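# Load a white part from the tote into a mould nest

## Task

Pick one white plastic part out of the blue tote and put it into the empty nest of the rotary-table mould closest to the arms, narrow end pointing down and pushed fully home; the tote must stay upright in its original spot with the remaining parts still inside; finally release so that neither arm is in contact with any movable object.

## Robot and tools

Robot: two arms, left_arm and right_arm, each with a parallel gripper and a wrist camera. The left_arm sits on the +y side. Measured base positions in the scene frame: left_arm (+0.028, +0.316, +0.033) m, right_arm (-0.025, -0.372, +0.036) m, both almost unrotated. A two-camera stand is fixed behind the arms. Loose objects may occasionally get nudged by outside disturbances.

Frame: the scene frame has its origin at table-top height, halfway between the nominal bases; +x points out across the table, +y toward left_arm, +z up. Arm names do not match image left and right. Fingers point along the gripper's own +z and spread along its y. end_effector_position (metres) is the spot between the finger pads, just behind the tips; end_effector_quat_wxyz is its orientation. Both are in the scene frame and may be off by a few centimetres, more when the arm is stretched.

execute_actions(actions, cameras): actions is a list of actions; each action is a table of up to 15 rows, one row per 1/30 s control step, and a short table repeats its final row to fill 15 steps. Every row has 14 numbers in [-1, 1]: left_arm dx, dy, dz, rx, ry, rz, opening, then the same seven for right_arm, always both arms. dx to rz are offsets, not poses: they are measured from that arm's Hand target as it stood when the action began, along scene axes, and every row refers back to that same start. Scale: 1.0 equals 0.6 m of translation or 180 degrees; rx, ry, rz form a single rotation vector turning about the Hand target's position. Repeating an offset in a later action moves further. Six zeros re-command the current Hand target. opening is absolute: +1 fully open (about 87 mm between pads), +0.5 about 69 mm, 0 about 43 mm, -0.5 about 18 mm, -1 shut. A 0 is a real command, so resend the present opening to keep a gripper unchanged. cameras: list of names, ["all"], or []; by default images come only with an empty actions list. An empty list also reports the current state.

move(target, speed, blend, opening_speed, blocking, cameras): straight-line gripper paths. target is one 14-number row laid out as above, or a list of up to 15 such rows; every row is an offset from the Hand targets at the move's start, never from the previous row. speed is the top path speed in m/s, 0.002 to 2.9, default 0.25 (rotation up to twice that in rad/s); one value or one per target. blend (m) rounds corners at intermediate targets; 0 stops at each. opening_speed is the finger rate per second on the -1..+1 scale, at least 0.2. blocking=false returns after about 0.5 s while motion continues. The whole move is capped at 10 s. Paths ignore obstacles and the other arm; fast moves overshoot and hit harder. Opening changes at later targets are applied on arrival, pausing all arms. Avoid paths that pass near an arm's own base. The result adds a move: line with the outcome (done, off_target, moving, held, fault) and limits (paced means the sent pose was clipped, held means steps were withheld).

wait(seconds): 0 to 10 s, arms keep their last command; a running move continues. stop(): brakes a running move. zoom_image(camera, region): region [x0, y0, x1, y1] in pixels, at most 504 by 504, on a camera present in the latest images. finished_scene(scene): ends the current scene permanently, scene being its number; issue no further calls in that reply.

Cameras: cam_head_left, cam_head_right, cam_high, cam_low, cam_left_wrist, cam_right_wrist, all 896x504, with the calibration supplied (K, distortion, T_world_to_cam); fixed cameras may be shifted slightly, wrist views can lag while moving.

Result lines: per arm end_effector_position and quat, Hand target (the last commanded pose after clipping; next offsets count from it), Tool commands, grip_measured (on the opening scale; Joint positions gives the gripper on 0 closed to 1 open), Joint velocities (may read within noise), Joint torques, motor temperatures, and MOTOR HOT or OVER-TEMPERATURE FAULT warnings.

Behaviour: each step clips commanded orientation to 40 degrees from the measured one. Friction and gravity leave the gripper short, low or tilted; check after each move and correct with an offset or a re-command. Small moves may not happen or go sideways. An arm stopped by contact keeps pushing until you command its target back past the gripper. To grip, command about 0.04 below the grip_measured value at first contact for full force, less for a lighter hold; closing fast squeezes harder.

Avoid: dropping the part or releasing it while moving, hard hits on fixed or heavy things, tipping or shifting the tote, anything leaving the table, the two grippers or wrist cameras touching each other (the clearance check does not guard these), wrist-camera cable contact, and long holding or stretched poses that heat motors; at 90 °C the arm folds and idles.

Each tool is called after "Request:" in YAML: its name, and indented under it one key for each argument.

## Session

Request:
execute_actions:
  actions: []

Scene clock: 0.00 s.
left_arm: end_effector_position=(+0.3120, +0.2415, +0.2616) grip_measured=+1.000 end_effector_quat_wxyz=(+0.542, +0.103, +0.831, +0.070) | right_arm: end_effector_position=(+0.2310, -0.4574, +0.1255) grip_measured=+0.985 end_effector_quat_wxyz=(+0.450, +0.120, +0.878, -0.108)
Joint positions: left_arm=[-0.537 0.881 0.854 -0.45 -0.503 0.007 1] | right_arm=[-0.232 0.823 0.419 -0.208 0.095 -0.034 0.993]
Joint velocities: within noise
Joint torques (N m): no reading
Motor temperatures (°C): left_arm=[28 29 36 28 27 29 28] | right_arm=[29 35 33 28 27 28 31]
Heat: left arm: 36 °C; right arm: 35 °C.
Hand target: left_arm +0.3125, +0.2412, +0.2659; +0.547, +0.101, +0.829, +0.068 | right_arm +0.2344, -0.4583, +0.1320; +0.459, +0.120, +0.874, -0.109
Tool commands: left_gripper/opening=+1.0 right_gripper/opening=+1.0
camera_calibration:
cam_left_wrist: T_world_to_cam=[[-0.0995639, -0.970617, -0.219066, 0.319423], [-0.954538, 0.155336, -0.254417, 0.348673], [0.28097, 0.183776, -0.941957, 0.252936], [0, 0, 0, 1]] pos_world=[0.293557, 0.209393, 0.396937]
cam_right_wrist: T_world_to_cam=[[-0.315204, -0.944162, 0.0959412, -0.37519], [-0.94598, 0.304493, -0.111378, 0.397127], [0.0759456, -0.125865, -0.989136, 0.194348], [0, 0, 0, 1]] pos_world=[0.242653, -0.450701, 0.272464]

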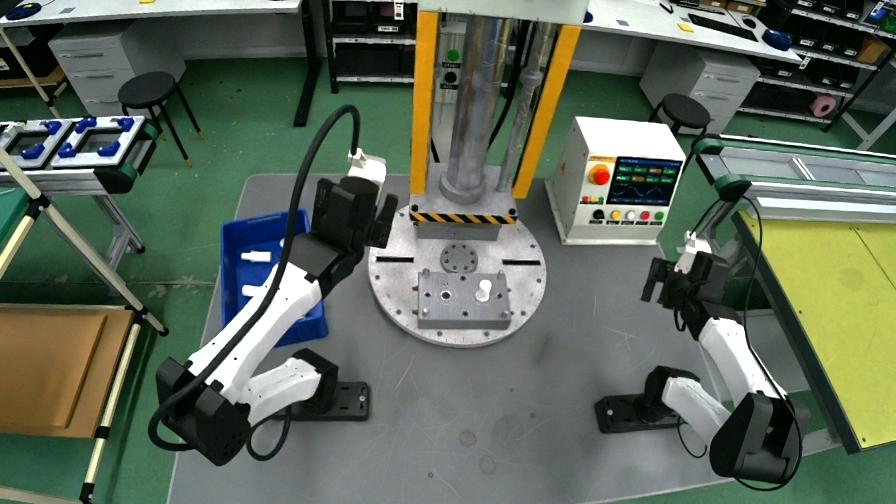

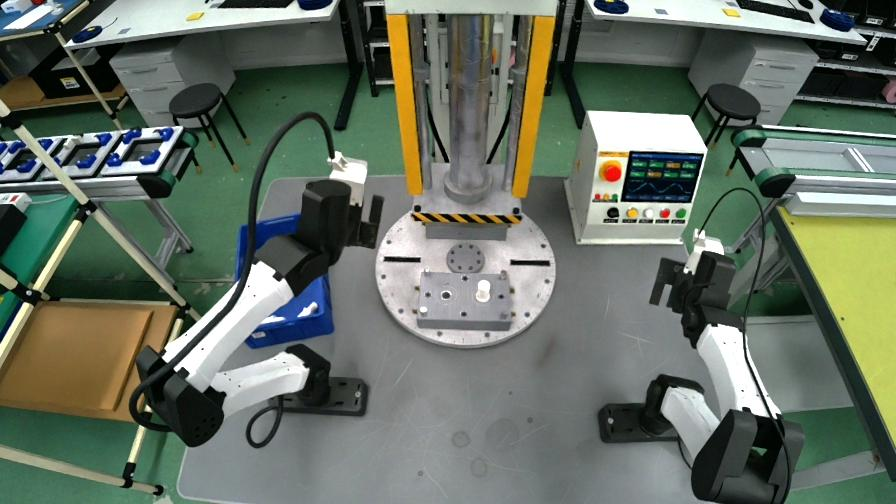

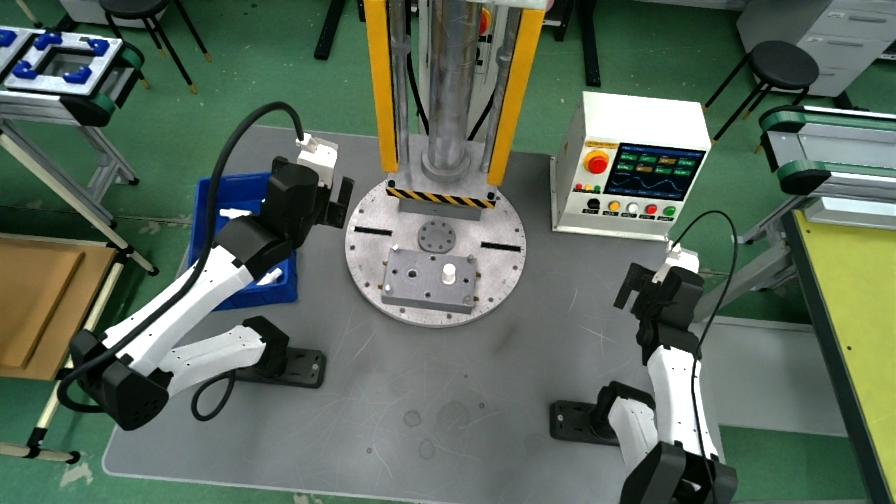

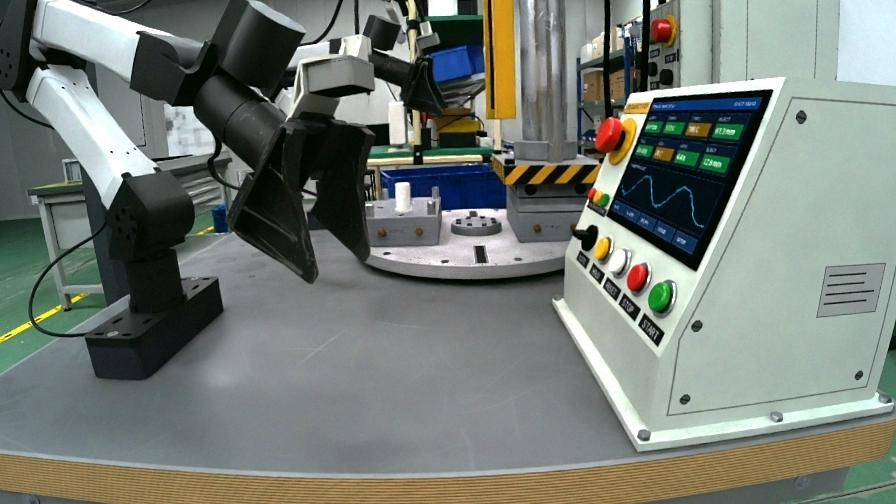

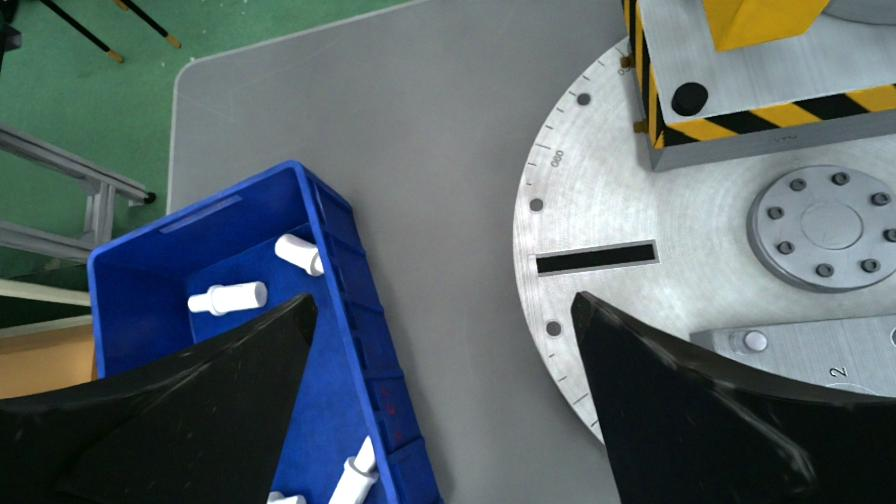

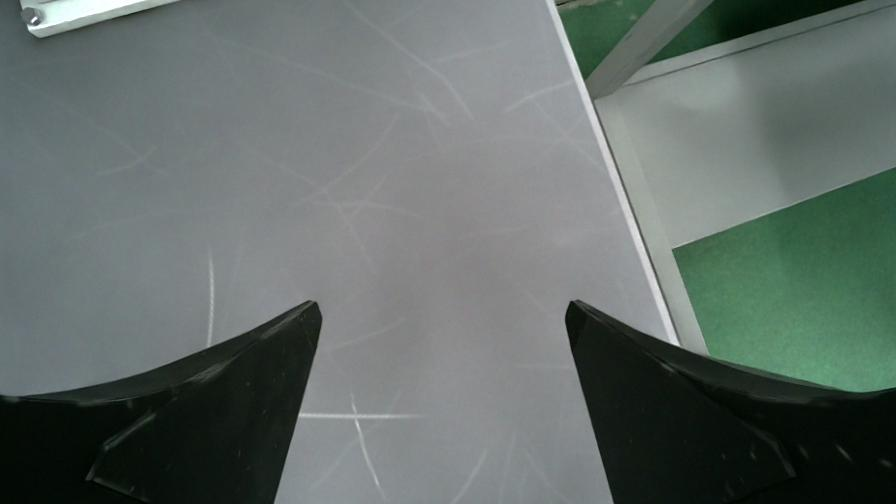

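Request:
move:
  target: [-0.1042,0.2813,0.0735,-0.1038,0.0537,0.0682,0.2, 0,0,0,0,0,0,0.3]
  speed: 0.2
  opening_speed: 1.0
  cameras: ["cam_left_wrist"]

Scene clock: 23.57 s.
left_arm: end_effector_position=(+0.2495, +0.4097, +0.3027) grip_measured=+0.200 end_effector_quat_wxyz=(+0.469, -0.079, +0.880, -0.019) | right_arm: end_effector_position=(+0.2310, -0.4574, +0.1255) grip_measured=+0.300 end_effector_quat_wxyz=(+0.450, +0.120, +0.878, -0.108)
Joint positions: left_arm=[0.762 0.931 1.216 -1.009 0.563 0.313 0.6] | right_arm=[-0.232 0.823 0.419 -0.208 0.095 -0.034 0.65]
Joint torques (N m): left_arm=[1.37 -0.49 10.11 1.43 0.5 0.11] | right_arm=[-0.31 -1.26 8.1 2.13 0.08 0.05]
Motor temperatures (°C): left_arm=[28 29 40 31 27 29 28] | right_arm=[29 35 37 33 27 28 31]
Heat: left arm: 40 °C; right arm: 37 °C.
Hand target: left_arm +0.2500, +0.4100, +0.3101; +0.474, -0.073, +0.877, -0.018 | right_arm +0.2344, -0.4583, +0.1320; +0.459, +0.120, +0.874, -0.109
Off the commanded pose: left_arm 0.007 m, 1 deg | right_arm 0.007 m, 1 deg.
move: done
camera_calibration:
cam_left_wrist: T_world_to_cam=[[0.118129, -0.986208, 0.115929, 0.336119], [-0.987435, -0.129004, -0.0912648, 0.348593], [0.104961, -0.103692, -0.989056, 0.454274], [0, 0, 0, 1]] pos_world=[0.256826, 0.423558, 0.44215]
Images, in order (width x height): cam_left_wrist 896x504.

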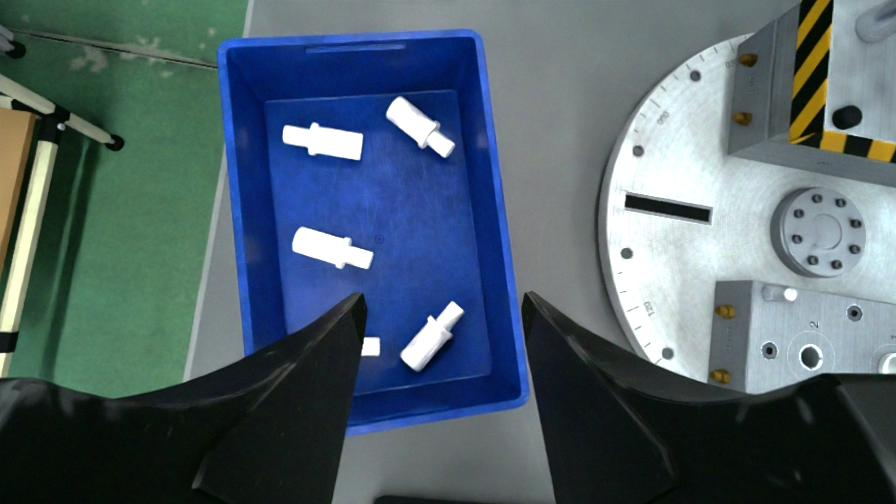

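Request:
move:
  target: [0.0617,0.1623,-0.1500,-0.1065,0.1574,0.4001,0.2, 0,0,0,0,0,0,0.3]
  speed: 0.2
  cameras: ["cam_left_wrist","cam_head_left"]

Scene clock: 109.80 s.
left_arm: end_effector_position=(+0.2872, +0.5005, +0.2171) grip_measured=+0.200 end_effector_quat_wxyz=(+0.163, -0.633, +0.745, +0.133) | right_arm: end_effector_position=(+0.2310, -0.4574, +0.1255) grip_measured=+0.300 end_effector_quat_wxyz=(+0.450, +0.120, +0.878, -0.108)
Joint positions: left_arm=[0.551 1.598 1.578 -1.262 -0.314 -0.825 0.6] | right_arm=[-0.232 0.823 0.419 -0.208 0.095 -0.034 0.65]
Joint velocities: left_arm=[within noise] | right_arm=[-0.002 0.012 -0.007 -0.007 0.007 0.154 0.012]
Joint torques (N m): left_arm=[1.46 -4.94 10.14 0.7 -0.32 -0.1] | right_arm=[-0.32 -1.26 8.17 2.12 0.1 0]
Motor temperatures (°C): left_arm=[28 29 43 32 27 29 28] | right_arm=[29 35 44 37 27 28 31]
Heat: left arm: 43 °C; right arm: 44 °C.
Hand target: left_arm +0.2870, +0.5074, +0.2201; +0.163, -0.641, +0.737, +0.142 | right_arm +0.2344, -0.4583, +0.1320; +0.459, +0.120, +0.874, -0.109
Off the commanded pose: left_arm 0.008 m, 2 deg | right_arm 0.007 m, 1 deg.
move: done
camera_calibration:
cam_left_wrist: T_world_to_cam=[[0.987036, -0.15949, 0.0179701, -0.210909], [-0.150968, -0.884575, 0.441288, 0.412048], [-0.0544854, -0.43828, -0.897186, 0.56834], [0, 0, 0, 1]] pos_world=[0.301347, 0.579941, 0.331864]
Images, in order (width x height): cam_head_left 896x504, cam_left_wrist 896x504.

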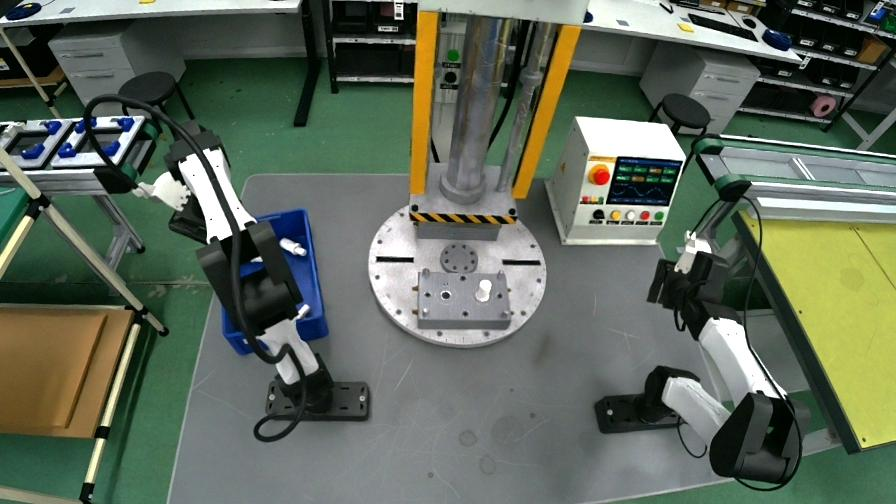

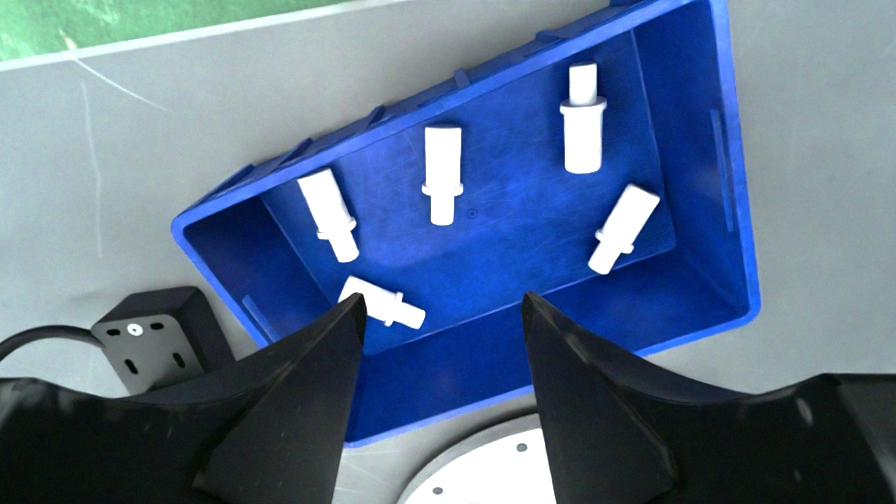

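Request:
zoom_image:
  camera: "cam_left_wrist"
  region: [180, 0, 684, 340]

Scaled by 1.000.

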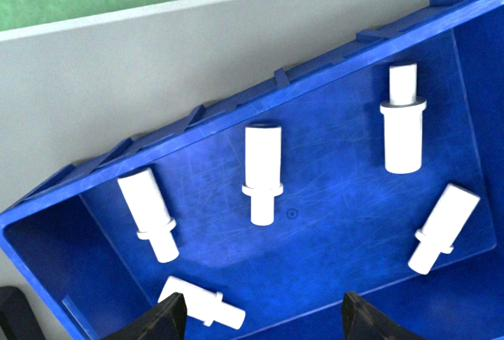

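Request:
move:
  target: [-0.0062,-0.0140,-0.1218,0.0274,-0.0040,-0.0055,0.1, 0,0,0,0,0,0,0.3]
  speed: 0.1
  cameras: ["cam_left_wrist","cam_head_left"]

Scene clock: 189.77 s.
left_arm: end_effector_position=(+0.2825, +0.4973, +0.1410) grip_measured=+0.100 end_effector_quat_wxyz=(+0.178, -0.626, +0.742, +0.163) | right_arm: end_effector_position=(+0.2310, -0.4574, +0.1255) grip_measured=+0.300 end_effector_quat_wxyz=(+0.450, +0.120, +0.878, -0.108)
Joint positions: left_arm=[0.509 1.541 1.206 -0.935 -0.389 -0.846 0.55] | right_arm=[-0.232 0.823 0.419 -0.208 0.095 -0.034 0.65]
Joint torques (N m): left_arm=[0.1 -7.9 6.68 1.03 -0.38 -0.09] | right_arm=[-0.35 -1.16 8.16 2.13 0.07 0.02]
Motor temperatures (°C): left_arm=[28 32 48 31 28 29 28] | right_arm=[29 35 46 39 27 28 31]
Heat: left arm: 48 °C; right arm: 46 °C.
Hand target: left_arm +0.2833, +0.4989, +0.1471; +0.197, -0.628, +0.734, +0.168 | right_arm +0.2344, -0.4583, +0.1320; +0.459, +0.120, +0.874, -0.109
Off the commanded pose: left_arm 0.006 m, 2 deg | right_arm 0.007 m, 1 deg.
move: done
camera_calibration:
cam_left_wrist: T_world_to_cam=[[0.986844, -0.161449, -0.00855533, -0.20066], [-0.145868, -0.911934, 0.383534, 0.462354], [-0.0697229, -0.37724, -0.923487, 0.476041], [0, 0, 0, 1]] pos_world=[0.298654, 0.568821, 0.260573]
Images, in order (width x height): cam_head_left 896x504, cam_left_wrist 896x504.

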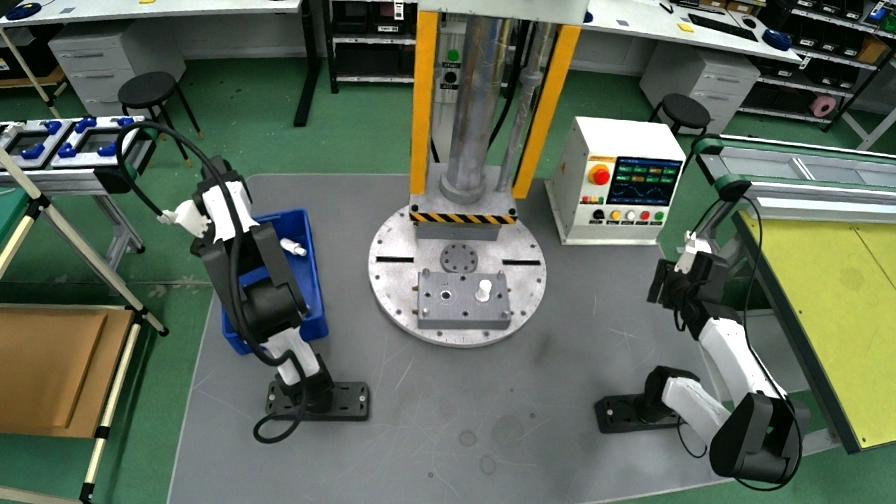

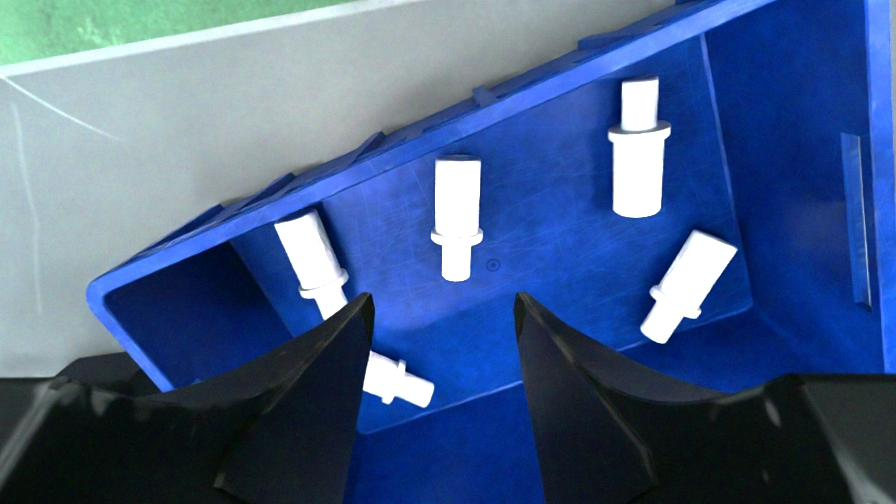

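Request:
move:
  target: [0.0062,-0.0065,-0.1068,0,0,0,0.1, 0,0,0,0,0,0,0.3]
  speed: 0.08
  cameras: ["cam_left_wrist","cam_head_left"]

Scene clock: 215.80 s.
left_arm: end_effector_position=(+0.2865, +0.4935, +0.0879) grip_measured=+0.100 end_effector_quat_wxyz=(+0.196, -0.627, +0.737, +0.158) | right_arm: end_effector_position=(+0.2310, -0.4574, +0.1255) grip_measured=+0.300 end_effector_quat_wxyz=(+0.450, +0.120, +0.878, -0.108)
Joint positions: left_arm=[0.491 1.558 1.001 -0.682 -0.394 -0.864 0.55] | right_arm=[-0.232 0.823 0.419 -0.208 0.095 -0.034 0.65]
Joint torques (N m): left_arm=[0.03 -4.75 6.72 1.08 -0.41 -0.09] | right_arm=[-0.28 -1.32 8.21 2.13 0.07 0.01]
Heat: left arm: 46 °C; right arm: 46 °C.
Hand target: left_arm +0.2871, +0.4951, +0.0830; +0.197, -0.628, +0.734, +0.168 | right_arm +0.2344, -0.4583, +0.1320; +0.459, +0.120, +0.874, -0.109
Off the commanded pose: left_arm 0.005 m, 1 deg | right_arm 0.007 m, 1 deg.
move: done
camera_calibration:
cam_left_wrist: T_world_to_cam=[[0.986642, -0.161487, 0.0214356, -0.208218], [-0.158181, -0.918251, 0.363035, 0.488301], [-0.0389423, -0.361576, -0.931529, 0.410038], [0, 0, 0, 1]] pos_world=[0.298644, 0.563018, 0.209155]
Images, in order (width x height): cam_head_left 896x504, cam_left_wrist 896x504.

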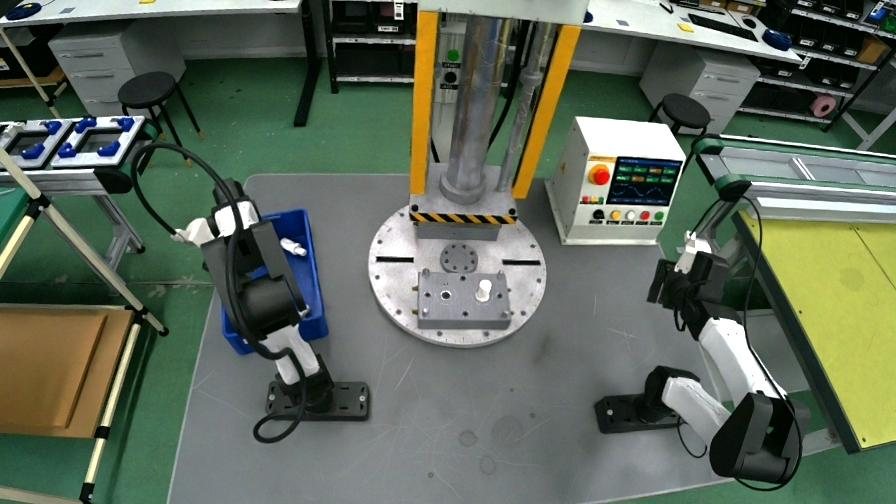

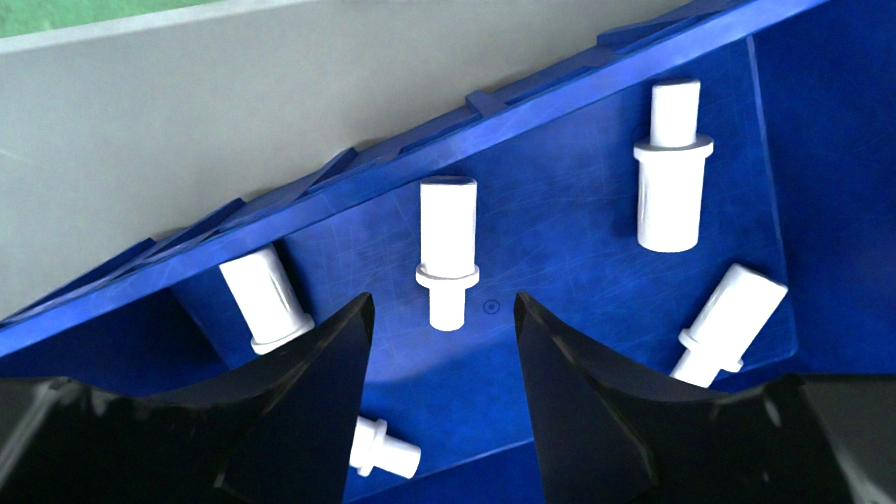

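Request:
move:
  target:
    - [0.0010,-0.0015,-0.07,0,0,0,0.1, 0,0,0,0,0,0,0.3]
  speed: 0.06
  cameras: ["cam_left_wrist","cam_head_left","cam_high"]

Request:
zoom_image:
  camera: "cam_head_left"
  region: [140, 140, 360, 360]

Scene clock: 227.60 s.
left_arm: end_effector_position=(+0.2878, +0.4930, +0.0460) grip_measured=+0.100 end_effector_quat_wxyz=(+0.195, -0.627, +0.737, +0.158) | right_arm: end_effector_position=(+0.2310, -0.4574, +0.1255) grip_measured=+0.300 end_effector_quat_wxyz=(+0.450, +0.120, +0.878, -0.108)
Joint positions: left_arm=[0.487 1.63 0.894 -0.505 -0.395 -0.868 0.55] | right_arm=[-0.232 0.823 0.419 -0.208 0.095 -0.034 0.65]
Joint torques (N m): left_arm=[0.05 -4.96 6.27 1.09 -0.4 -0.07] | right_arm=[-0.31 -1.21 8.09 2.12 0.08 0.04]
Heat: left arm: 45 °C; right arm: 46 °C.
Hand target: left_arm +0.2877, +0.4942, +0.0410; +0.197, -0.628, +0.734, +0.168 | right_arm +0.2344, -0.4583, +0.1320; +0.459, +0.120, +0.874, -0.109
Off the commanded pose: left_arm 0.005 m, 1 deg | right_arm 0.007 m, 1 deg.
move: done
camera_calibration:
cam_left_wrist: T_world_to_cam=[[0.986672, -0.161318, 0.0213157, -0.208765], [-0.157967, -0.918166, 0.363342, 0.50313], [-0.0390421, -0.361867, -0.931412, 0.370957], [0, 0, 0, 1]] pos_world=[0.299943, 0.562517, 0.167156]
Images, in order (width x height): cam_head_left 896x504, cam_high 896x504, cam_left_wrist 896x504.

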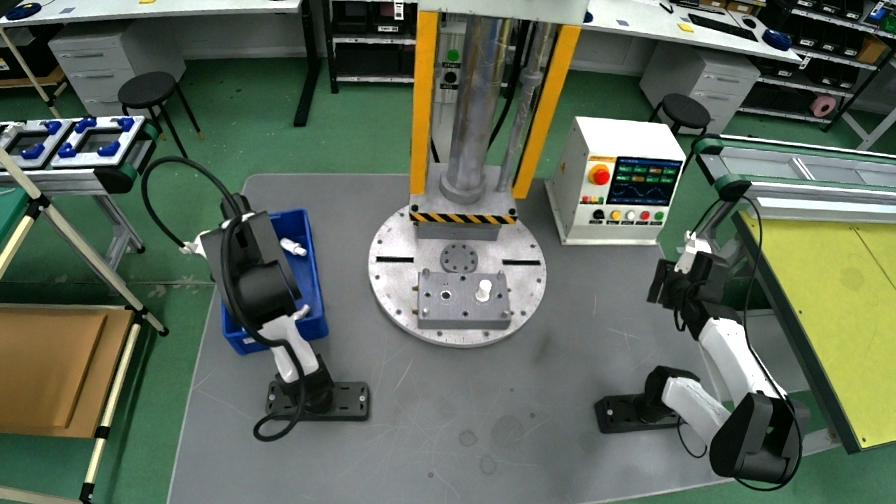

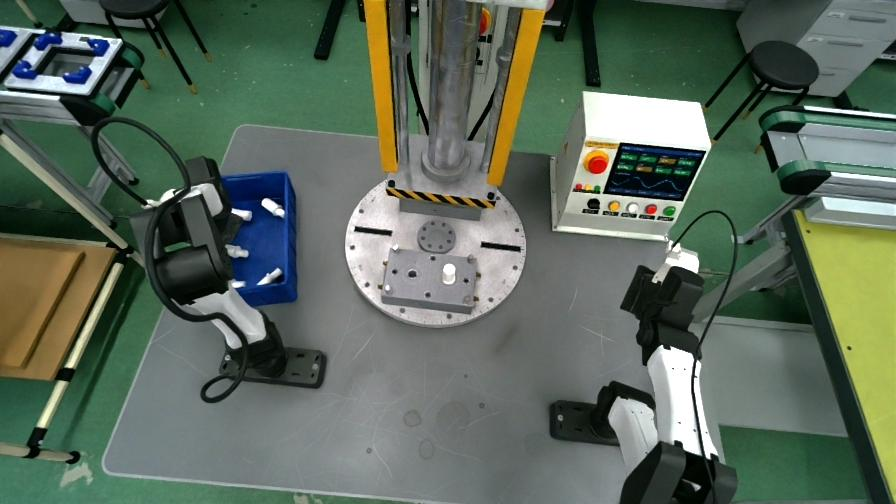

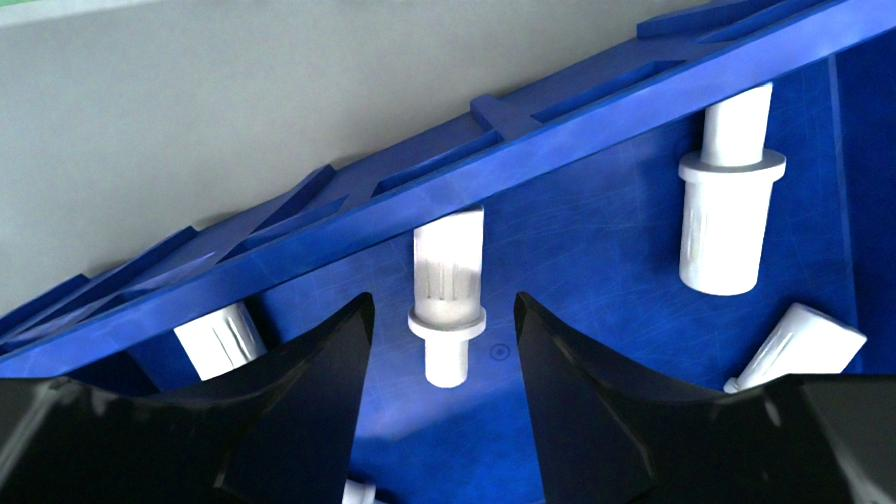

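Scaled by 2.291 from the camera's 896x504 image, which has a finer 1280x720 frame.

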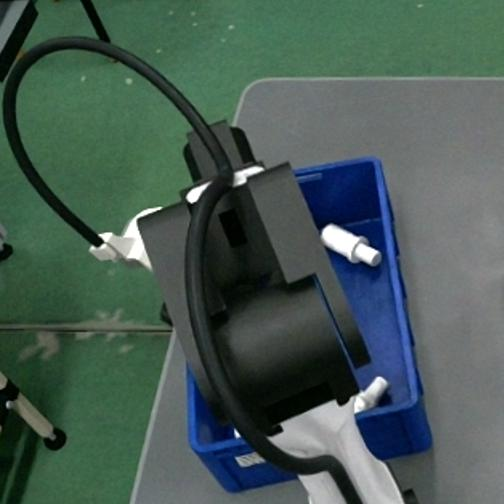

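Request:
move:
  target:
    - [0,0,0.05,0,0,0,0.0, 0,0,0,0,0,0,0.3]
    - [0,0,0.05,0.0604,-0.0095,0,0.0, 0,0,0,0,0,0,0.3]
  speed: 0.08
  cameras: ["cam_left_wrist"]

Scene clock: 300.80 s.
left_arm: end_effector_position=(+0.2854, +0.4916, +0.0636) grip_measured=+0.000 end_effector_quat_wxyz=(+0.246, -0.606, +0.723, +0.223) | right_arm: end_effector_position=(+0.2310, -0.4574, +0.1255) grip_measured=+0.300 end_effector_quat_wxyz=(+0.450, +0.120, +0.878, -0.108)
Joint positions: left_arm=[0.388 1.556 0.844 -0.484 -0.578 -0.907 0.5] | right_arm=[-0.232 0.823 0.419 -0.208 0.095 -0.034 0.65]
Joint torques (N m): left_arm=[0.12 -7.62 6.19 1.14 -0.51 -0.09] | right_arm=[-0.31 -1.35 8.12 2.14 0.09 0.03]
Motor temperatures (°C): left_arm=[28 34 43 32 28 29 28] | right_arm=[29 34 47 42 27 28 31]
Heat: left arm: 43 °C; right arm: 47 °C.
Hand target: left_arm +0.2877, +0.4942, +0.0711; +0.266, -0.609, +0.712, +0.227 | right_arm +0.2344, -0.4583, +0.1320; +0.459, +0.120, +0.874, -0.109
Off the commanded pose: left_arm 0.008 m, 3 deg | right_arm 0.007 m, 1 deg.
move: off_target (left_arm)
camera_calibration:
cam_left_wrist: T_world_to_cam=[[0.986126, -0.165325, -0.0149546, -0.202555], [-0.158925, -0.966276, 0.202615, 0.529227], [-0.0479477, -0.197427, -0.979144, 0.311611], [0, 0, 0, 1]] pos_world=[0.298793, 0.539413, 0.194854]
Images, in order (width x height): cam_left_wrist 896x504.

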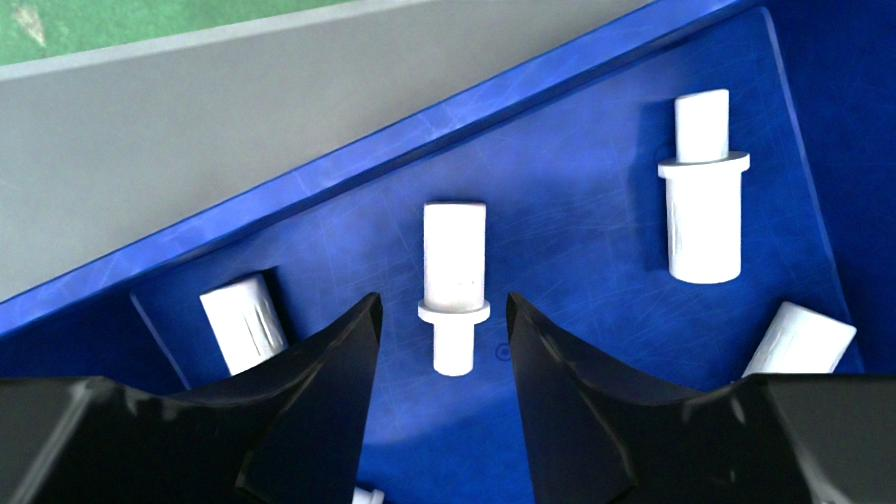

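Request:
move:
  target: [0.0015,-0.0015,-0.0600,0,0,0,0.0, 0,0,0,0,0,0,0.3]
  speed: 0.06
  cameras: ["cam_left_wrist"]

Scene clock: 324.37 s.
left_arm: end_effector_position=(+0.2889, +0.4919, +0.0385) grip_measured=+0.000 end_effector_quat_wxyz=(+0.263, -0.609, +0.716, +0.218) | right_arm: end_effector_position=(+0.2310, -0.4574, +0.1255) grip_measured=+0.300 end_effector_quat_wxyz=(+0.450, +0.120, +0.878, -0.108)
Joint positions: left_arm=[0.385 1.598 0.758 -0.321 -0.58 -0.912 0.5] | right_arm=[-0.232 0.823 0.419 -0.208 0.095 -0.034 0.65]
Joint torques (N m): left_arm=[0.05 -4.55 6.04 1.2 -0.52 -0.08] | right_arm=[-0.43 -1.32 8.09 2.14 0.06 0.02]
Heat: left arm: 43 °C; right arm: 48 °C.
Hand target: left_arm +0.2884, +0.4933, +0.0349; +0.266, -0.609, +0.712, +0.227 | right_arm +0.2344, -0.4583, +0.1320; +0.459, +0.120, +0.874, -0.109
Off the commanded pose: left_arm 0.004 m, 1 deg | right_arm 0.007 m, 1 deg.
move: done
camera_calibration:
cam_left_wrist: T_world_to_cam=[[0.986233, -0.164344, 0.0183326, -0.208139], [-0.164905, -0.969188, 0.18298, 0.539137], [-0.0123039, -0.183484, -0.982946, 0.270204], [0, 0, 0, 1]] pos_world=[0.297505, 0.537896, 0.170761]
Images, in order (width x height): cam_left_wrist 896x504.

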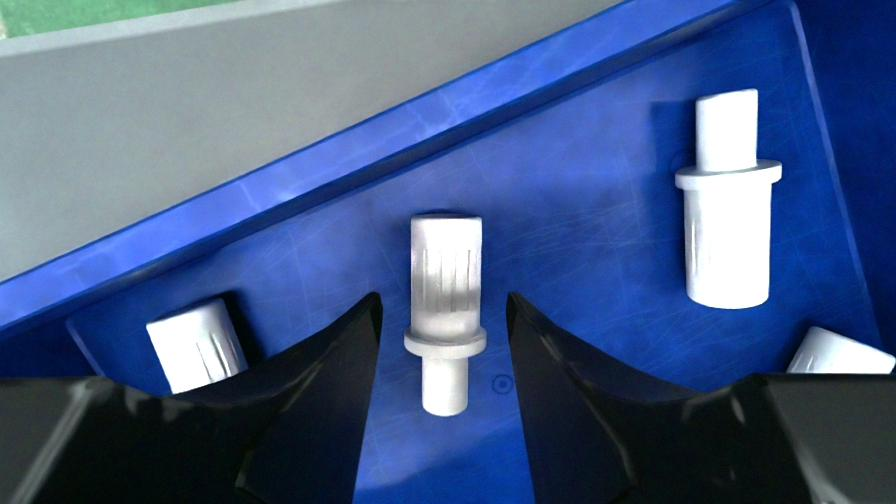

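Request:
move:
  target:
    - [0,0,-0.0345,0,0,0,0.0, 0,0,0,0,0,0,0.3]
  speed: 0.04
  cameras: ["cam_left_wrist"]

Scene clock: 332.10 s.
left_arm: end_effector_position=(+0.2898, +0.4926, +0.0186) grip_measured=+0.000 end_effector_quat_wxyz=(+0.264, -0.609, +0.715, +0.218) | right_arm: end_effector_position=(+0.2310, -0.4574, +0.1255) grip_measured=+0.300 end_effector_quat_wxyz=(+0.450, +0.120, +0.878, -0.108)
Joint positions: left_arm=[0.385 1.655 0.72 -0.222 -0.582 -0.913 0.5] | right_arm=[-0.232 0.823 0.419 -0.208 0.095 -0.034 0.65]
Joint torques (N m): left_arm=[0.05 -4.6 5.55 1.2 -0.5 -0.08] | right_arm=[-0.17 -1.28 7.99 2.13 0.09 0.04]
Heat: left arm: 43 °C; right arm: 48 °C.
Hand target: left_arm +0.2885, +0.4933, +0.0143; +0.266, -0.609, +0.712, +0.227 | right_arm +0.2344, -0.4583, +0.1320; +0.459, +0.120, +0.874, -0.109
Off the commanded pose: left_arm 0.005 m, 1 deg | right_arm 0.007 m, 1 deg.
move: done
camera_calibration:
cam_left_wrist: T_world_to_cam=[[0.986359, -0.163399, 0.0199322, -0.209118], [-0.164299, -0.969819, 0.180156, 0.543734], [-0.0101066, -0.180973, -0.983436, 0.248974], [0, 0, 0, 1]] pos_world=[0.298116, 0.538212, 0.151061]
Images, in order (width x height): cam_left_wrist 896x504.

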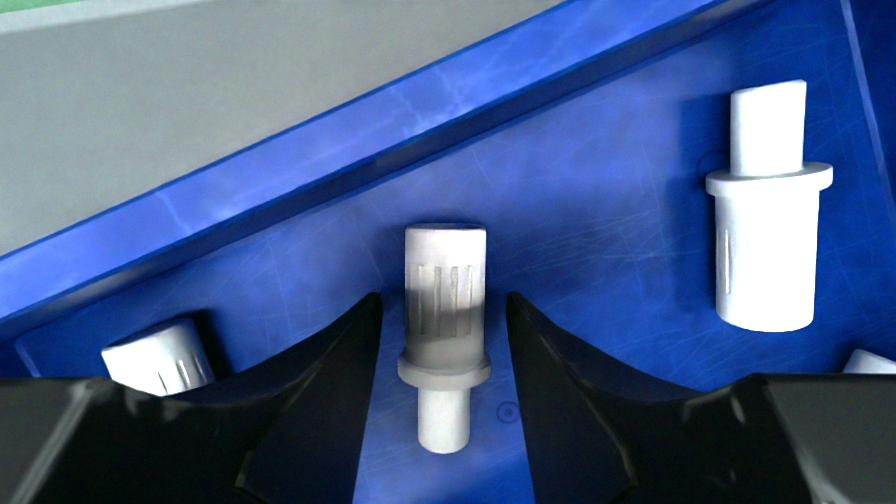

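Request:
move:
  target:
    - [0,0,0,0,0,0,-0.42, 0,0,0,0,0,0,0.3]
  speed: 0.04
  opening_speed: 0.4
  cameras: ["cam_left_wrist"]

Scene clock: 343.30 s.
left_arm: end_effector_position=(+0.2899, +0.4926, +0.0187) grip_measured=-0.278 end_effector_quat_wxyz=(+0.265, -0.609, +0.715, +0.218) | right_arm: end_effector_position=(+0.2310, -0.4574, +0.1255) grip_measured=+0.300 end_effector_quat_wxyz=(+0.450, +0.120, +0.878, -0.108)
Joint positions: left_arm=[0.385 1.655 0.72 -0.221 -0.582 -0.913 0.361] | right_arm=[-0.232 0.823 0.419 -0.208 0.095 -0.034 0.65]
Joint torques (N m): left_arm=[0.02 -4.62 5.56 1.2 -0.5 -0.08] | right_arm=[-0.34 -1.21 8.09 2.14 0.1 0.01]
Heat: left arm: 43 °C; right arm: 48 °C.
Hand target: left_arm +0.2885, +0.4933, +0.0143; +0.266, -0.609, +0.712, +0.227 | right_arm +0.2344, -0.4583, +0.1320; +0.459, +0.120, +0.874, -0.109
Off the commanded pose: left_arm 0.005 m, 1 deg | right_arm 0.007 m, 1 deg.
move: done
camera_calibration:
cam_left_wrist: T_world_to_cam=[[0.986351, -0.163367, 0.0205774, -0.209234], [-0.164389, -0.969882, 0.179738, 0.54386], [-0.00940548, -0.180667, -0.983499, 0.24861], [0, 0, 0, 1]] pos_world=[0.298121, 0.538213, 0.151061]
Images, in order (width x height): cam_left_wrist 896x504.

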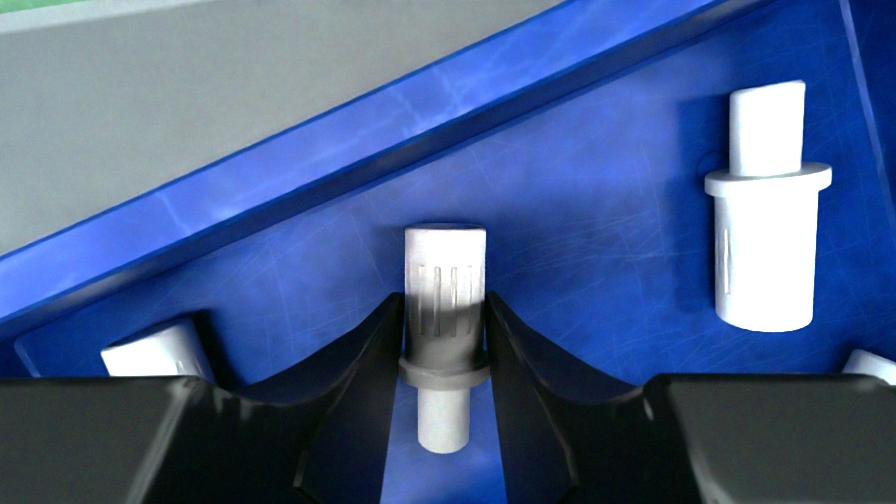

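Request:
move:
  target:
    - [0,0,0,0,0,0,0.0, 0,0,0,0,0,0,0.3]
    - [0.0022,0.0145,0.002,0,0,0,0.0, 0,0,0,0,0,0,0.3]
  speed: 0.04
  opening_speed: 0.4
  cameras: ["cam_left_wrist"]

Scene clock: 360.77 s.
left_arm: end_effector_position=(+0.2893, +0.4966, +0.0179) grip_measured=+0.000 end_effector_quat_wxyz=(+0.265, -0.609, +0.715, +0.220) | right_arm: end_effector_position=(+0.2310, -0.4574, +0.1255) grip_measured=+0.300 end_effector_quat_wxyz=(+0.450, +0.120, +0.878, -0.108)
Joint positions: left_arm=[0.396 1.661 0.72 -0.209 -0.582 -0.899 0.5] | right_arm=[-0.232 0.823 0.419 -0.208 0.095 -0.034 0.65]
Joint torques (N m): left_arm=[1.39 -4.37 6.89 1.21 -0.39 0.08] | right_arm=[-0.27 -1.22 8.17 2.12 0.11 0.01]
Heat: left arm: 43 °C; right arm: 48 °C.
Hand target: left_arm +0.2898, +0.5020, +0.0155; +0.266, -0.609, +0.712, +0.227 | right_arm +0.2344, -0.4583, +0.1320; +0.459, +0.120, +0.874, -0.109
Off the commanded pose: left_arm 0.006 m, 1 deg | right_arm 0.007 m, 1 deg.
move: done
camera_calibration:
cam_left_wrist: T_world_to_cam=[[0.986609, -0.162155, 0.0175632, -0.208535], [-0.162696, -0.970822, 0.176164, 0.547746], [-0.011515, -0.176663, -0.984204, 0.247298], [0, 0, 0, 1]] pos_world=[0.297707, 0.541638, 0.150561]
Images, in order (width x height): cam_left_wrist 896x504.

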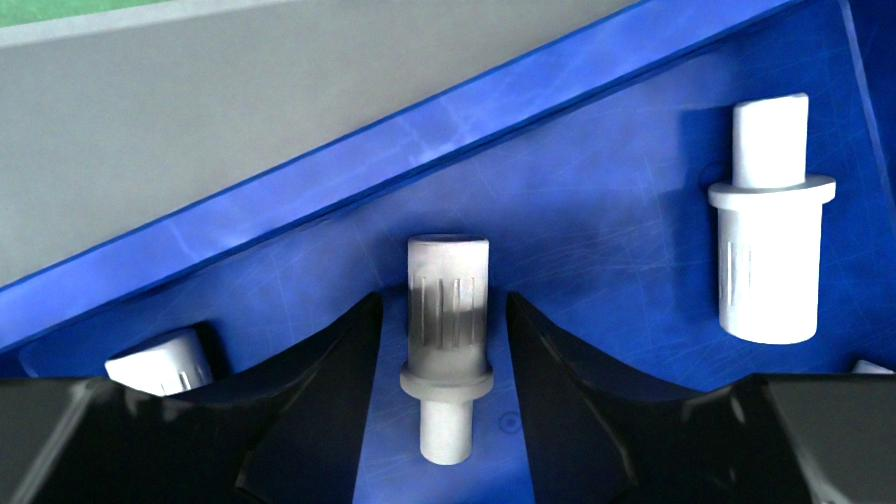

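Request:
move:
  target:
    - [0.0015,0.0090,0.001,0,0,0,0.0, 0,0,0,0,0,0,0.3]
  speed: 0.04
  cameras: ["cam_left_wrist"]

Scene clock: 365.47 s.
left_arm: end_effector_position=(+0.2877, +0.5012, +0.0175) grip_measured=+0.000 end_effector_quat_wxyz=(+0.264, -0.607, +0.715, +0.224) | right_arm: end_effector_position=(+0.2310, -0.4574, +0.1255) grip_measured=+0.300 end_effector_quat_wxyz=(+0.450, +0.120, +0.878, -0.108)
Joint positions: left_arm=[0.411 1.665 0.72 -0.198 -0.582 -0.88 0.5] | right_arm=[-0.232 0.823 0.419 -0.208 0.095 -0.034 0.65]
Joint torques (N m): left_arm=[1.62 -4.22 7.75 1.18 -0.31 0.09] | right_arm=[-0.29 -1.25 8.14 2.12 0.1 0.01]
Heat: left arm: 43 °C; right arm: 48 °C.
Hand target: left_arm +0.2908, +0.5074, +0.0161; +0.266, -0.609, +0.712, +0.227 | right_arm +0.2344, -0.4583, +0.1320; +0.459, +0.120, +0.874, -0.109
Off the commanded pose: left_arm 0.007 m, 1 deg | right_arm 0.007 m, 1 deg.
move: done
camera_calibration:
cam_left_wrist: T_world_to_cam=[[0.986631, -0.162593, 0.0110547, -0.205942], [-0.162046, -0.971576, 0.172573, 0.552347], [-0.0173187, -0.172058, -0.984935, 0.247025], [0, 0, 0, 1]] pos_world=[0.296973, 0.545665, 0.150259]
Images, in order (width x height): cam_left_wrist 896x504.

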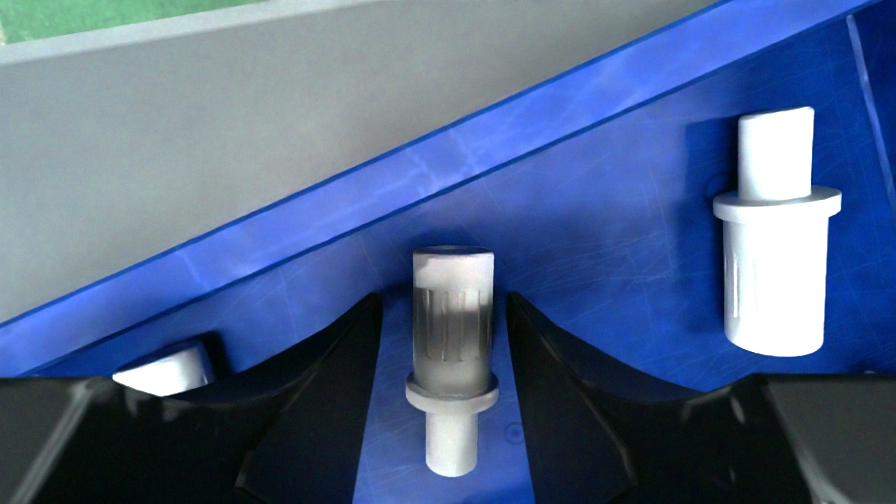

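Request:
move:
  target:
    - [0,0,0,0,0,0,-0.42, 0,0,0,0,0,0,0.3]
  speed: 0.04
  opening_speed: 0.4
  cameras: ["cam_left_wrist"]

Scene clock: 379.53 s.
left_arm: end_effector_position=(+0.2870, +0.5021, +0.0176) grip_measured=-0.346 end_effector_quat_wxyz=(+0.264, -0.607, +0.715, +0.224) | right_arm: end_effector_position=(+0.2310, -0.4574, +0.1255) grip_measured=+0.300 end_effector_quat_wxyz=(+0.450, +0.120, +0.878, -0.108)
Joint positions: left_arm=[0.414 1.665 0.72 -0.197 -0.582 -0.876 0.327] | right_arm=[-0.232 0.823 0.419 -0.208 0.095 -0.034 0.65]
Joint torques (N m): left_arm=[1.29 -4.22 7.8 1.2 -0.31 0.06] | right_arm=[-0.39 -1.26 8.18 2.15 0.09 0.01]
Heat: left arm: 44 °C; right arm: 48 °C.
Hand target: left_arm +0.2908, +0.5074, +0.0161; +0.266, -0.609, +0.712, +0.227 | right_arm +0.2344, -0.4583, +0.1320; +0.459, +0.120, +0.874, -0.109
Off the commanded pose: left_arm 0.007 m, 1 deg | right_arm 0.007 m, 1 deg.
move: done
camera_calibration:
cam_left_wrist: T_world_to_cam=[[0.98678, -0.161807, 0.00912184, -0.205491], [-0.160943, -0.971796, 0.172363, 0.55287], [-0.0190249, -0.171552, -0.984991, 0.247392], [0, 0, 0, 1]] pos_world=[0.296462, 0.546468, 0.150259]
Images, in order (width x height): cam_left_wrist 896x504.

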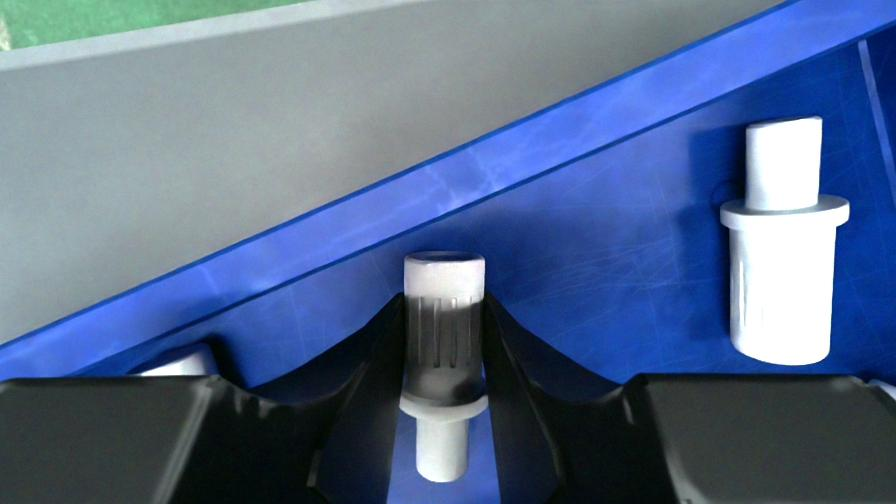

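Request:
move:
  target:
    - [-0.0063,-0.0100,0.06,0,0,0,-0.42, 0,0,0,0,0,0,0.3]
    - [-0.0063,-0.025,0.373,0,0,0,-0.42, 0,0,0,0,0,0,0.3]
  speed: [0.06,0.15]
  blend: 0.01
  cameras: ["cam_left_wrist","cam_head_left"]

Scene clock: 389.43 s.
left_arm: end_effector_position=(+0.2847, +0.4908, +0.2327) grip_measured=-0.346 end_effector_quat_wxyz=(+0.257, -0.607, +0.718, +0.222) | right_arm: end_effector_position=(+0.2310, -0.4574, +0.1255) grip_measured=+0.300 end_effector_quat_wxyz=(+0.450, +0.120, +0.878, -0.108)
Joint positions: left_arm=[0.384 1.449 1.426 -1.151 -0.585 -0.911 0.327] | right_arm=[-0.232 0.823 0.419 -0.208 0.095 -0.034 0.65]
Joint torques (N m): left_arm=[0.03 -4.81 10.02 0.89 -0.49 -0.09] | right_arm=[-0.36 -1.31 8.12 2.14 0.09 0.03]
Heat: left arm: 44 °C; right arm: 48 °C.
Hand target: left_arm +0.2870, +0.4924, +0.2399; +0.266, -0.609, +0.712, +0.227 | right_arm +0.2344, -0.4583, +0.1320; +0.459, +0.120, +0.874, -0.109
Off the commanded pose: left_arm 0.008 m, 1 deg | right_arm 0.007 m, 1 deg.
move: done
camera_calibration:
cam_left_wrist: T_world_to_cam=[[0.986381, -0.164441, 0.00338218, -0.204257], [-0.16219, -0.969054, 0.186086, 0.500202], [-0.0273226, -0.1841, -0.982528, 0.465276], [0, 0, 0, 1]] pos_world=[0.295315, 0.536793, 0.364757]
Images, in order (width x height): cam_head_left 896x504, cam_left_wrist 896x504.

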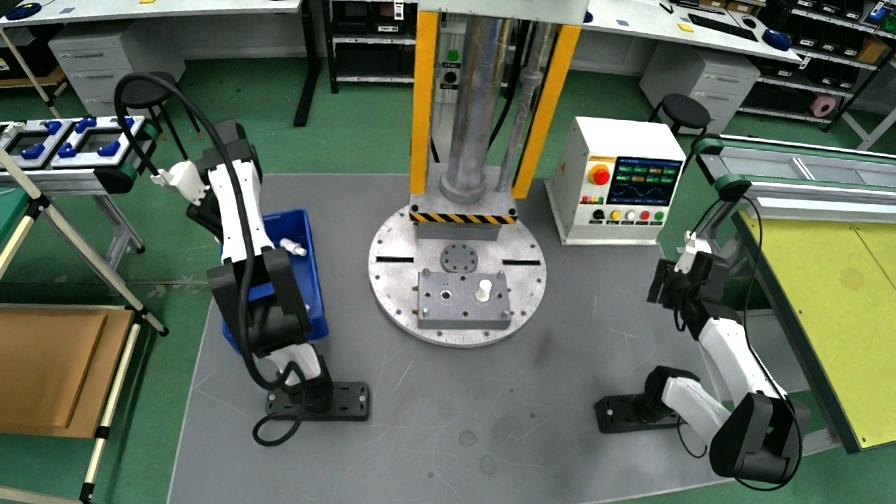

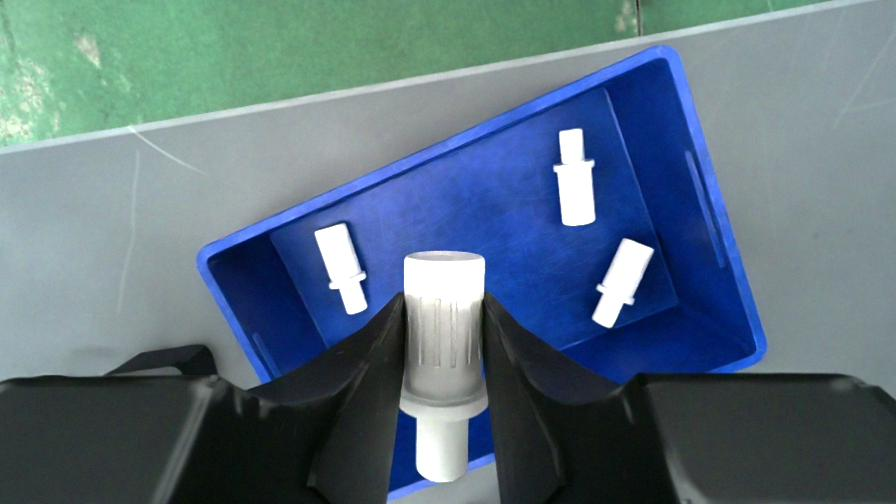

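Request:
move:
  target:
    - [-0.145,-0.6207,0.05,0,0,-0.34,-0.42, 0,0,0,0,0,0,0.3]
    - [-0.3783,-1.104,-0.0665,0,0,-0.6726,-0.42, 0,0,0,0,0,0,0.3]
  speed: [0.2,0.2]
  blend: 0.05
  cameras: ["cam_left_wrist","cam_head_left","cam_low"]

every number of target 2 of 2 must lie in its column's range; nothing of the call was run
Scene clock: 415.50 s.
left_arm: end_effector_position=(+0.2846, +0.4907, +0.2326) grip_measured=-0.346 end_effector_quat_wxyz=(+0.257, -0.607, +0.718, +0.222) | right_arm: end_effector_position=(+0.2310, -0.4574, +0.1255) grip_measured=+0.300 end_effector_quat_wxyz=(+0.450, +0.120, +0.878, -0.108)
Joint positions: left_arm=[0.384 1.449 1.426 -1.152 -0.585 -0.912 0.327] | right_arm=[-0.232 0.823 0.419 -0.208 0.095 -0.034 0.65]
Joint torques (N m): left_arm=[0.06 -4.78 10.03 0.89 -0.48 -0.1] | right_arm=[-0.32 -1.28 8.16 2.16 0.08 0.01]
Heat: left arm: 47 °C; right arm: 49 °C.
Hand target: left_arm +0.2870, +0.4924, +0.2399; +0.266, -0.609, +0.712, +0.227 | right_arm +0.2344, -0.4583, +0.1320; +0.459, +0.120, +0.874, -0.109
Tool commands: left_gripper/opening=-0.42 right_gripper/opening=+0.3
Off the commanded pose: left_arm 0.008 m, 1 deg | right_arm 0.007 m, 1 deg.


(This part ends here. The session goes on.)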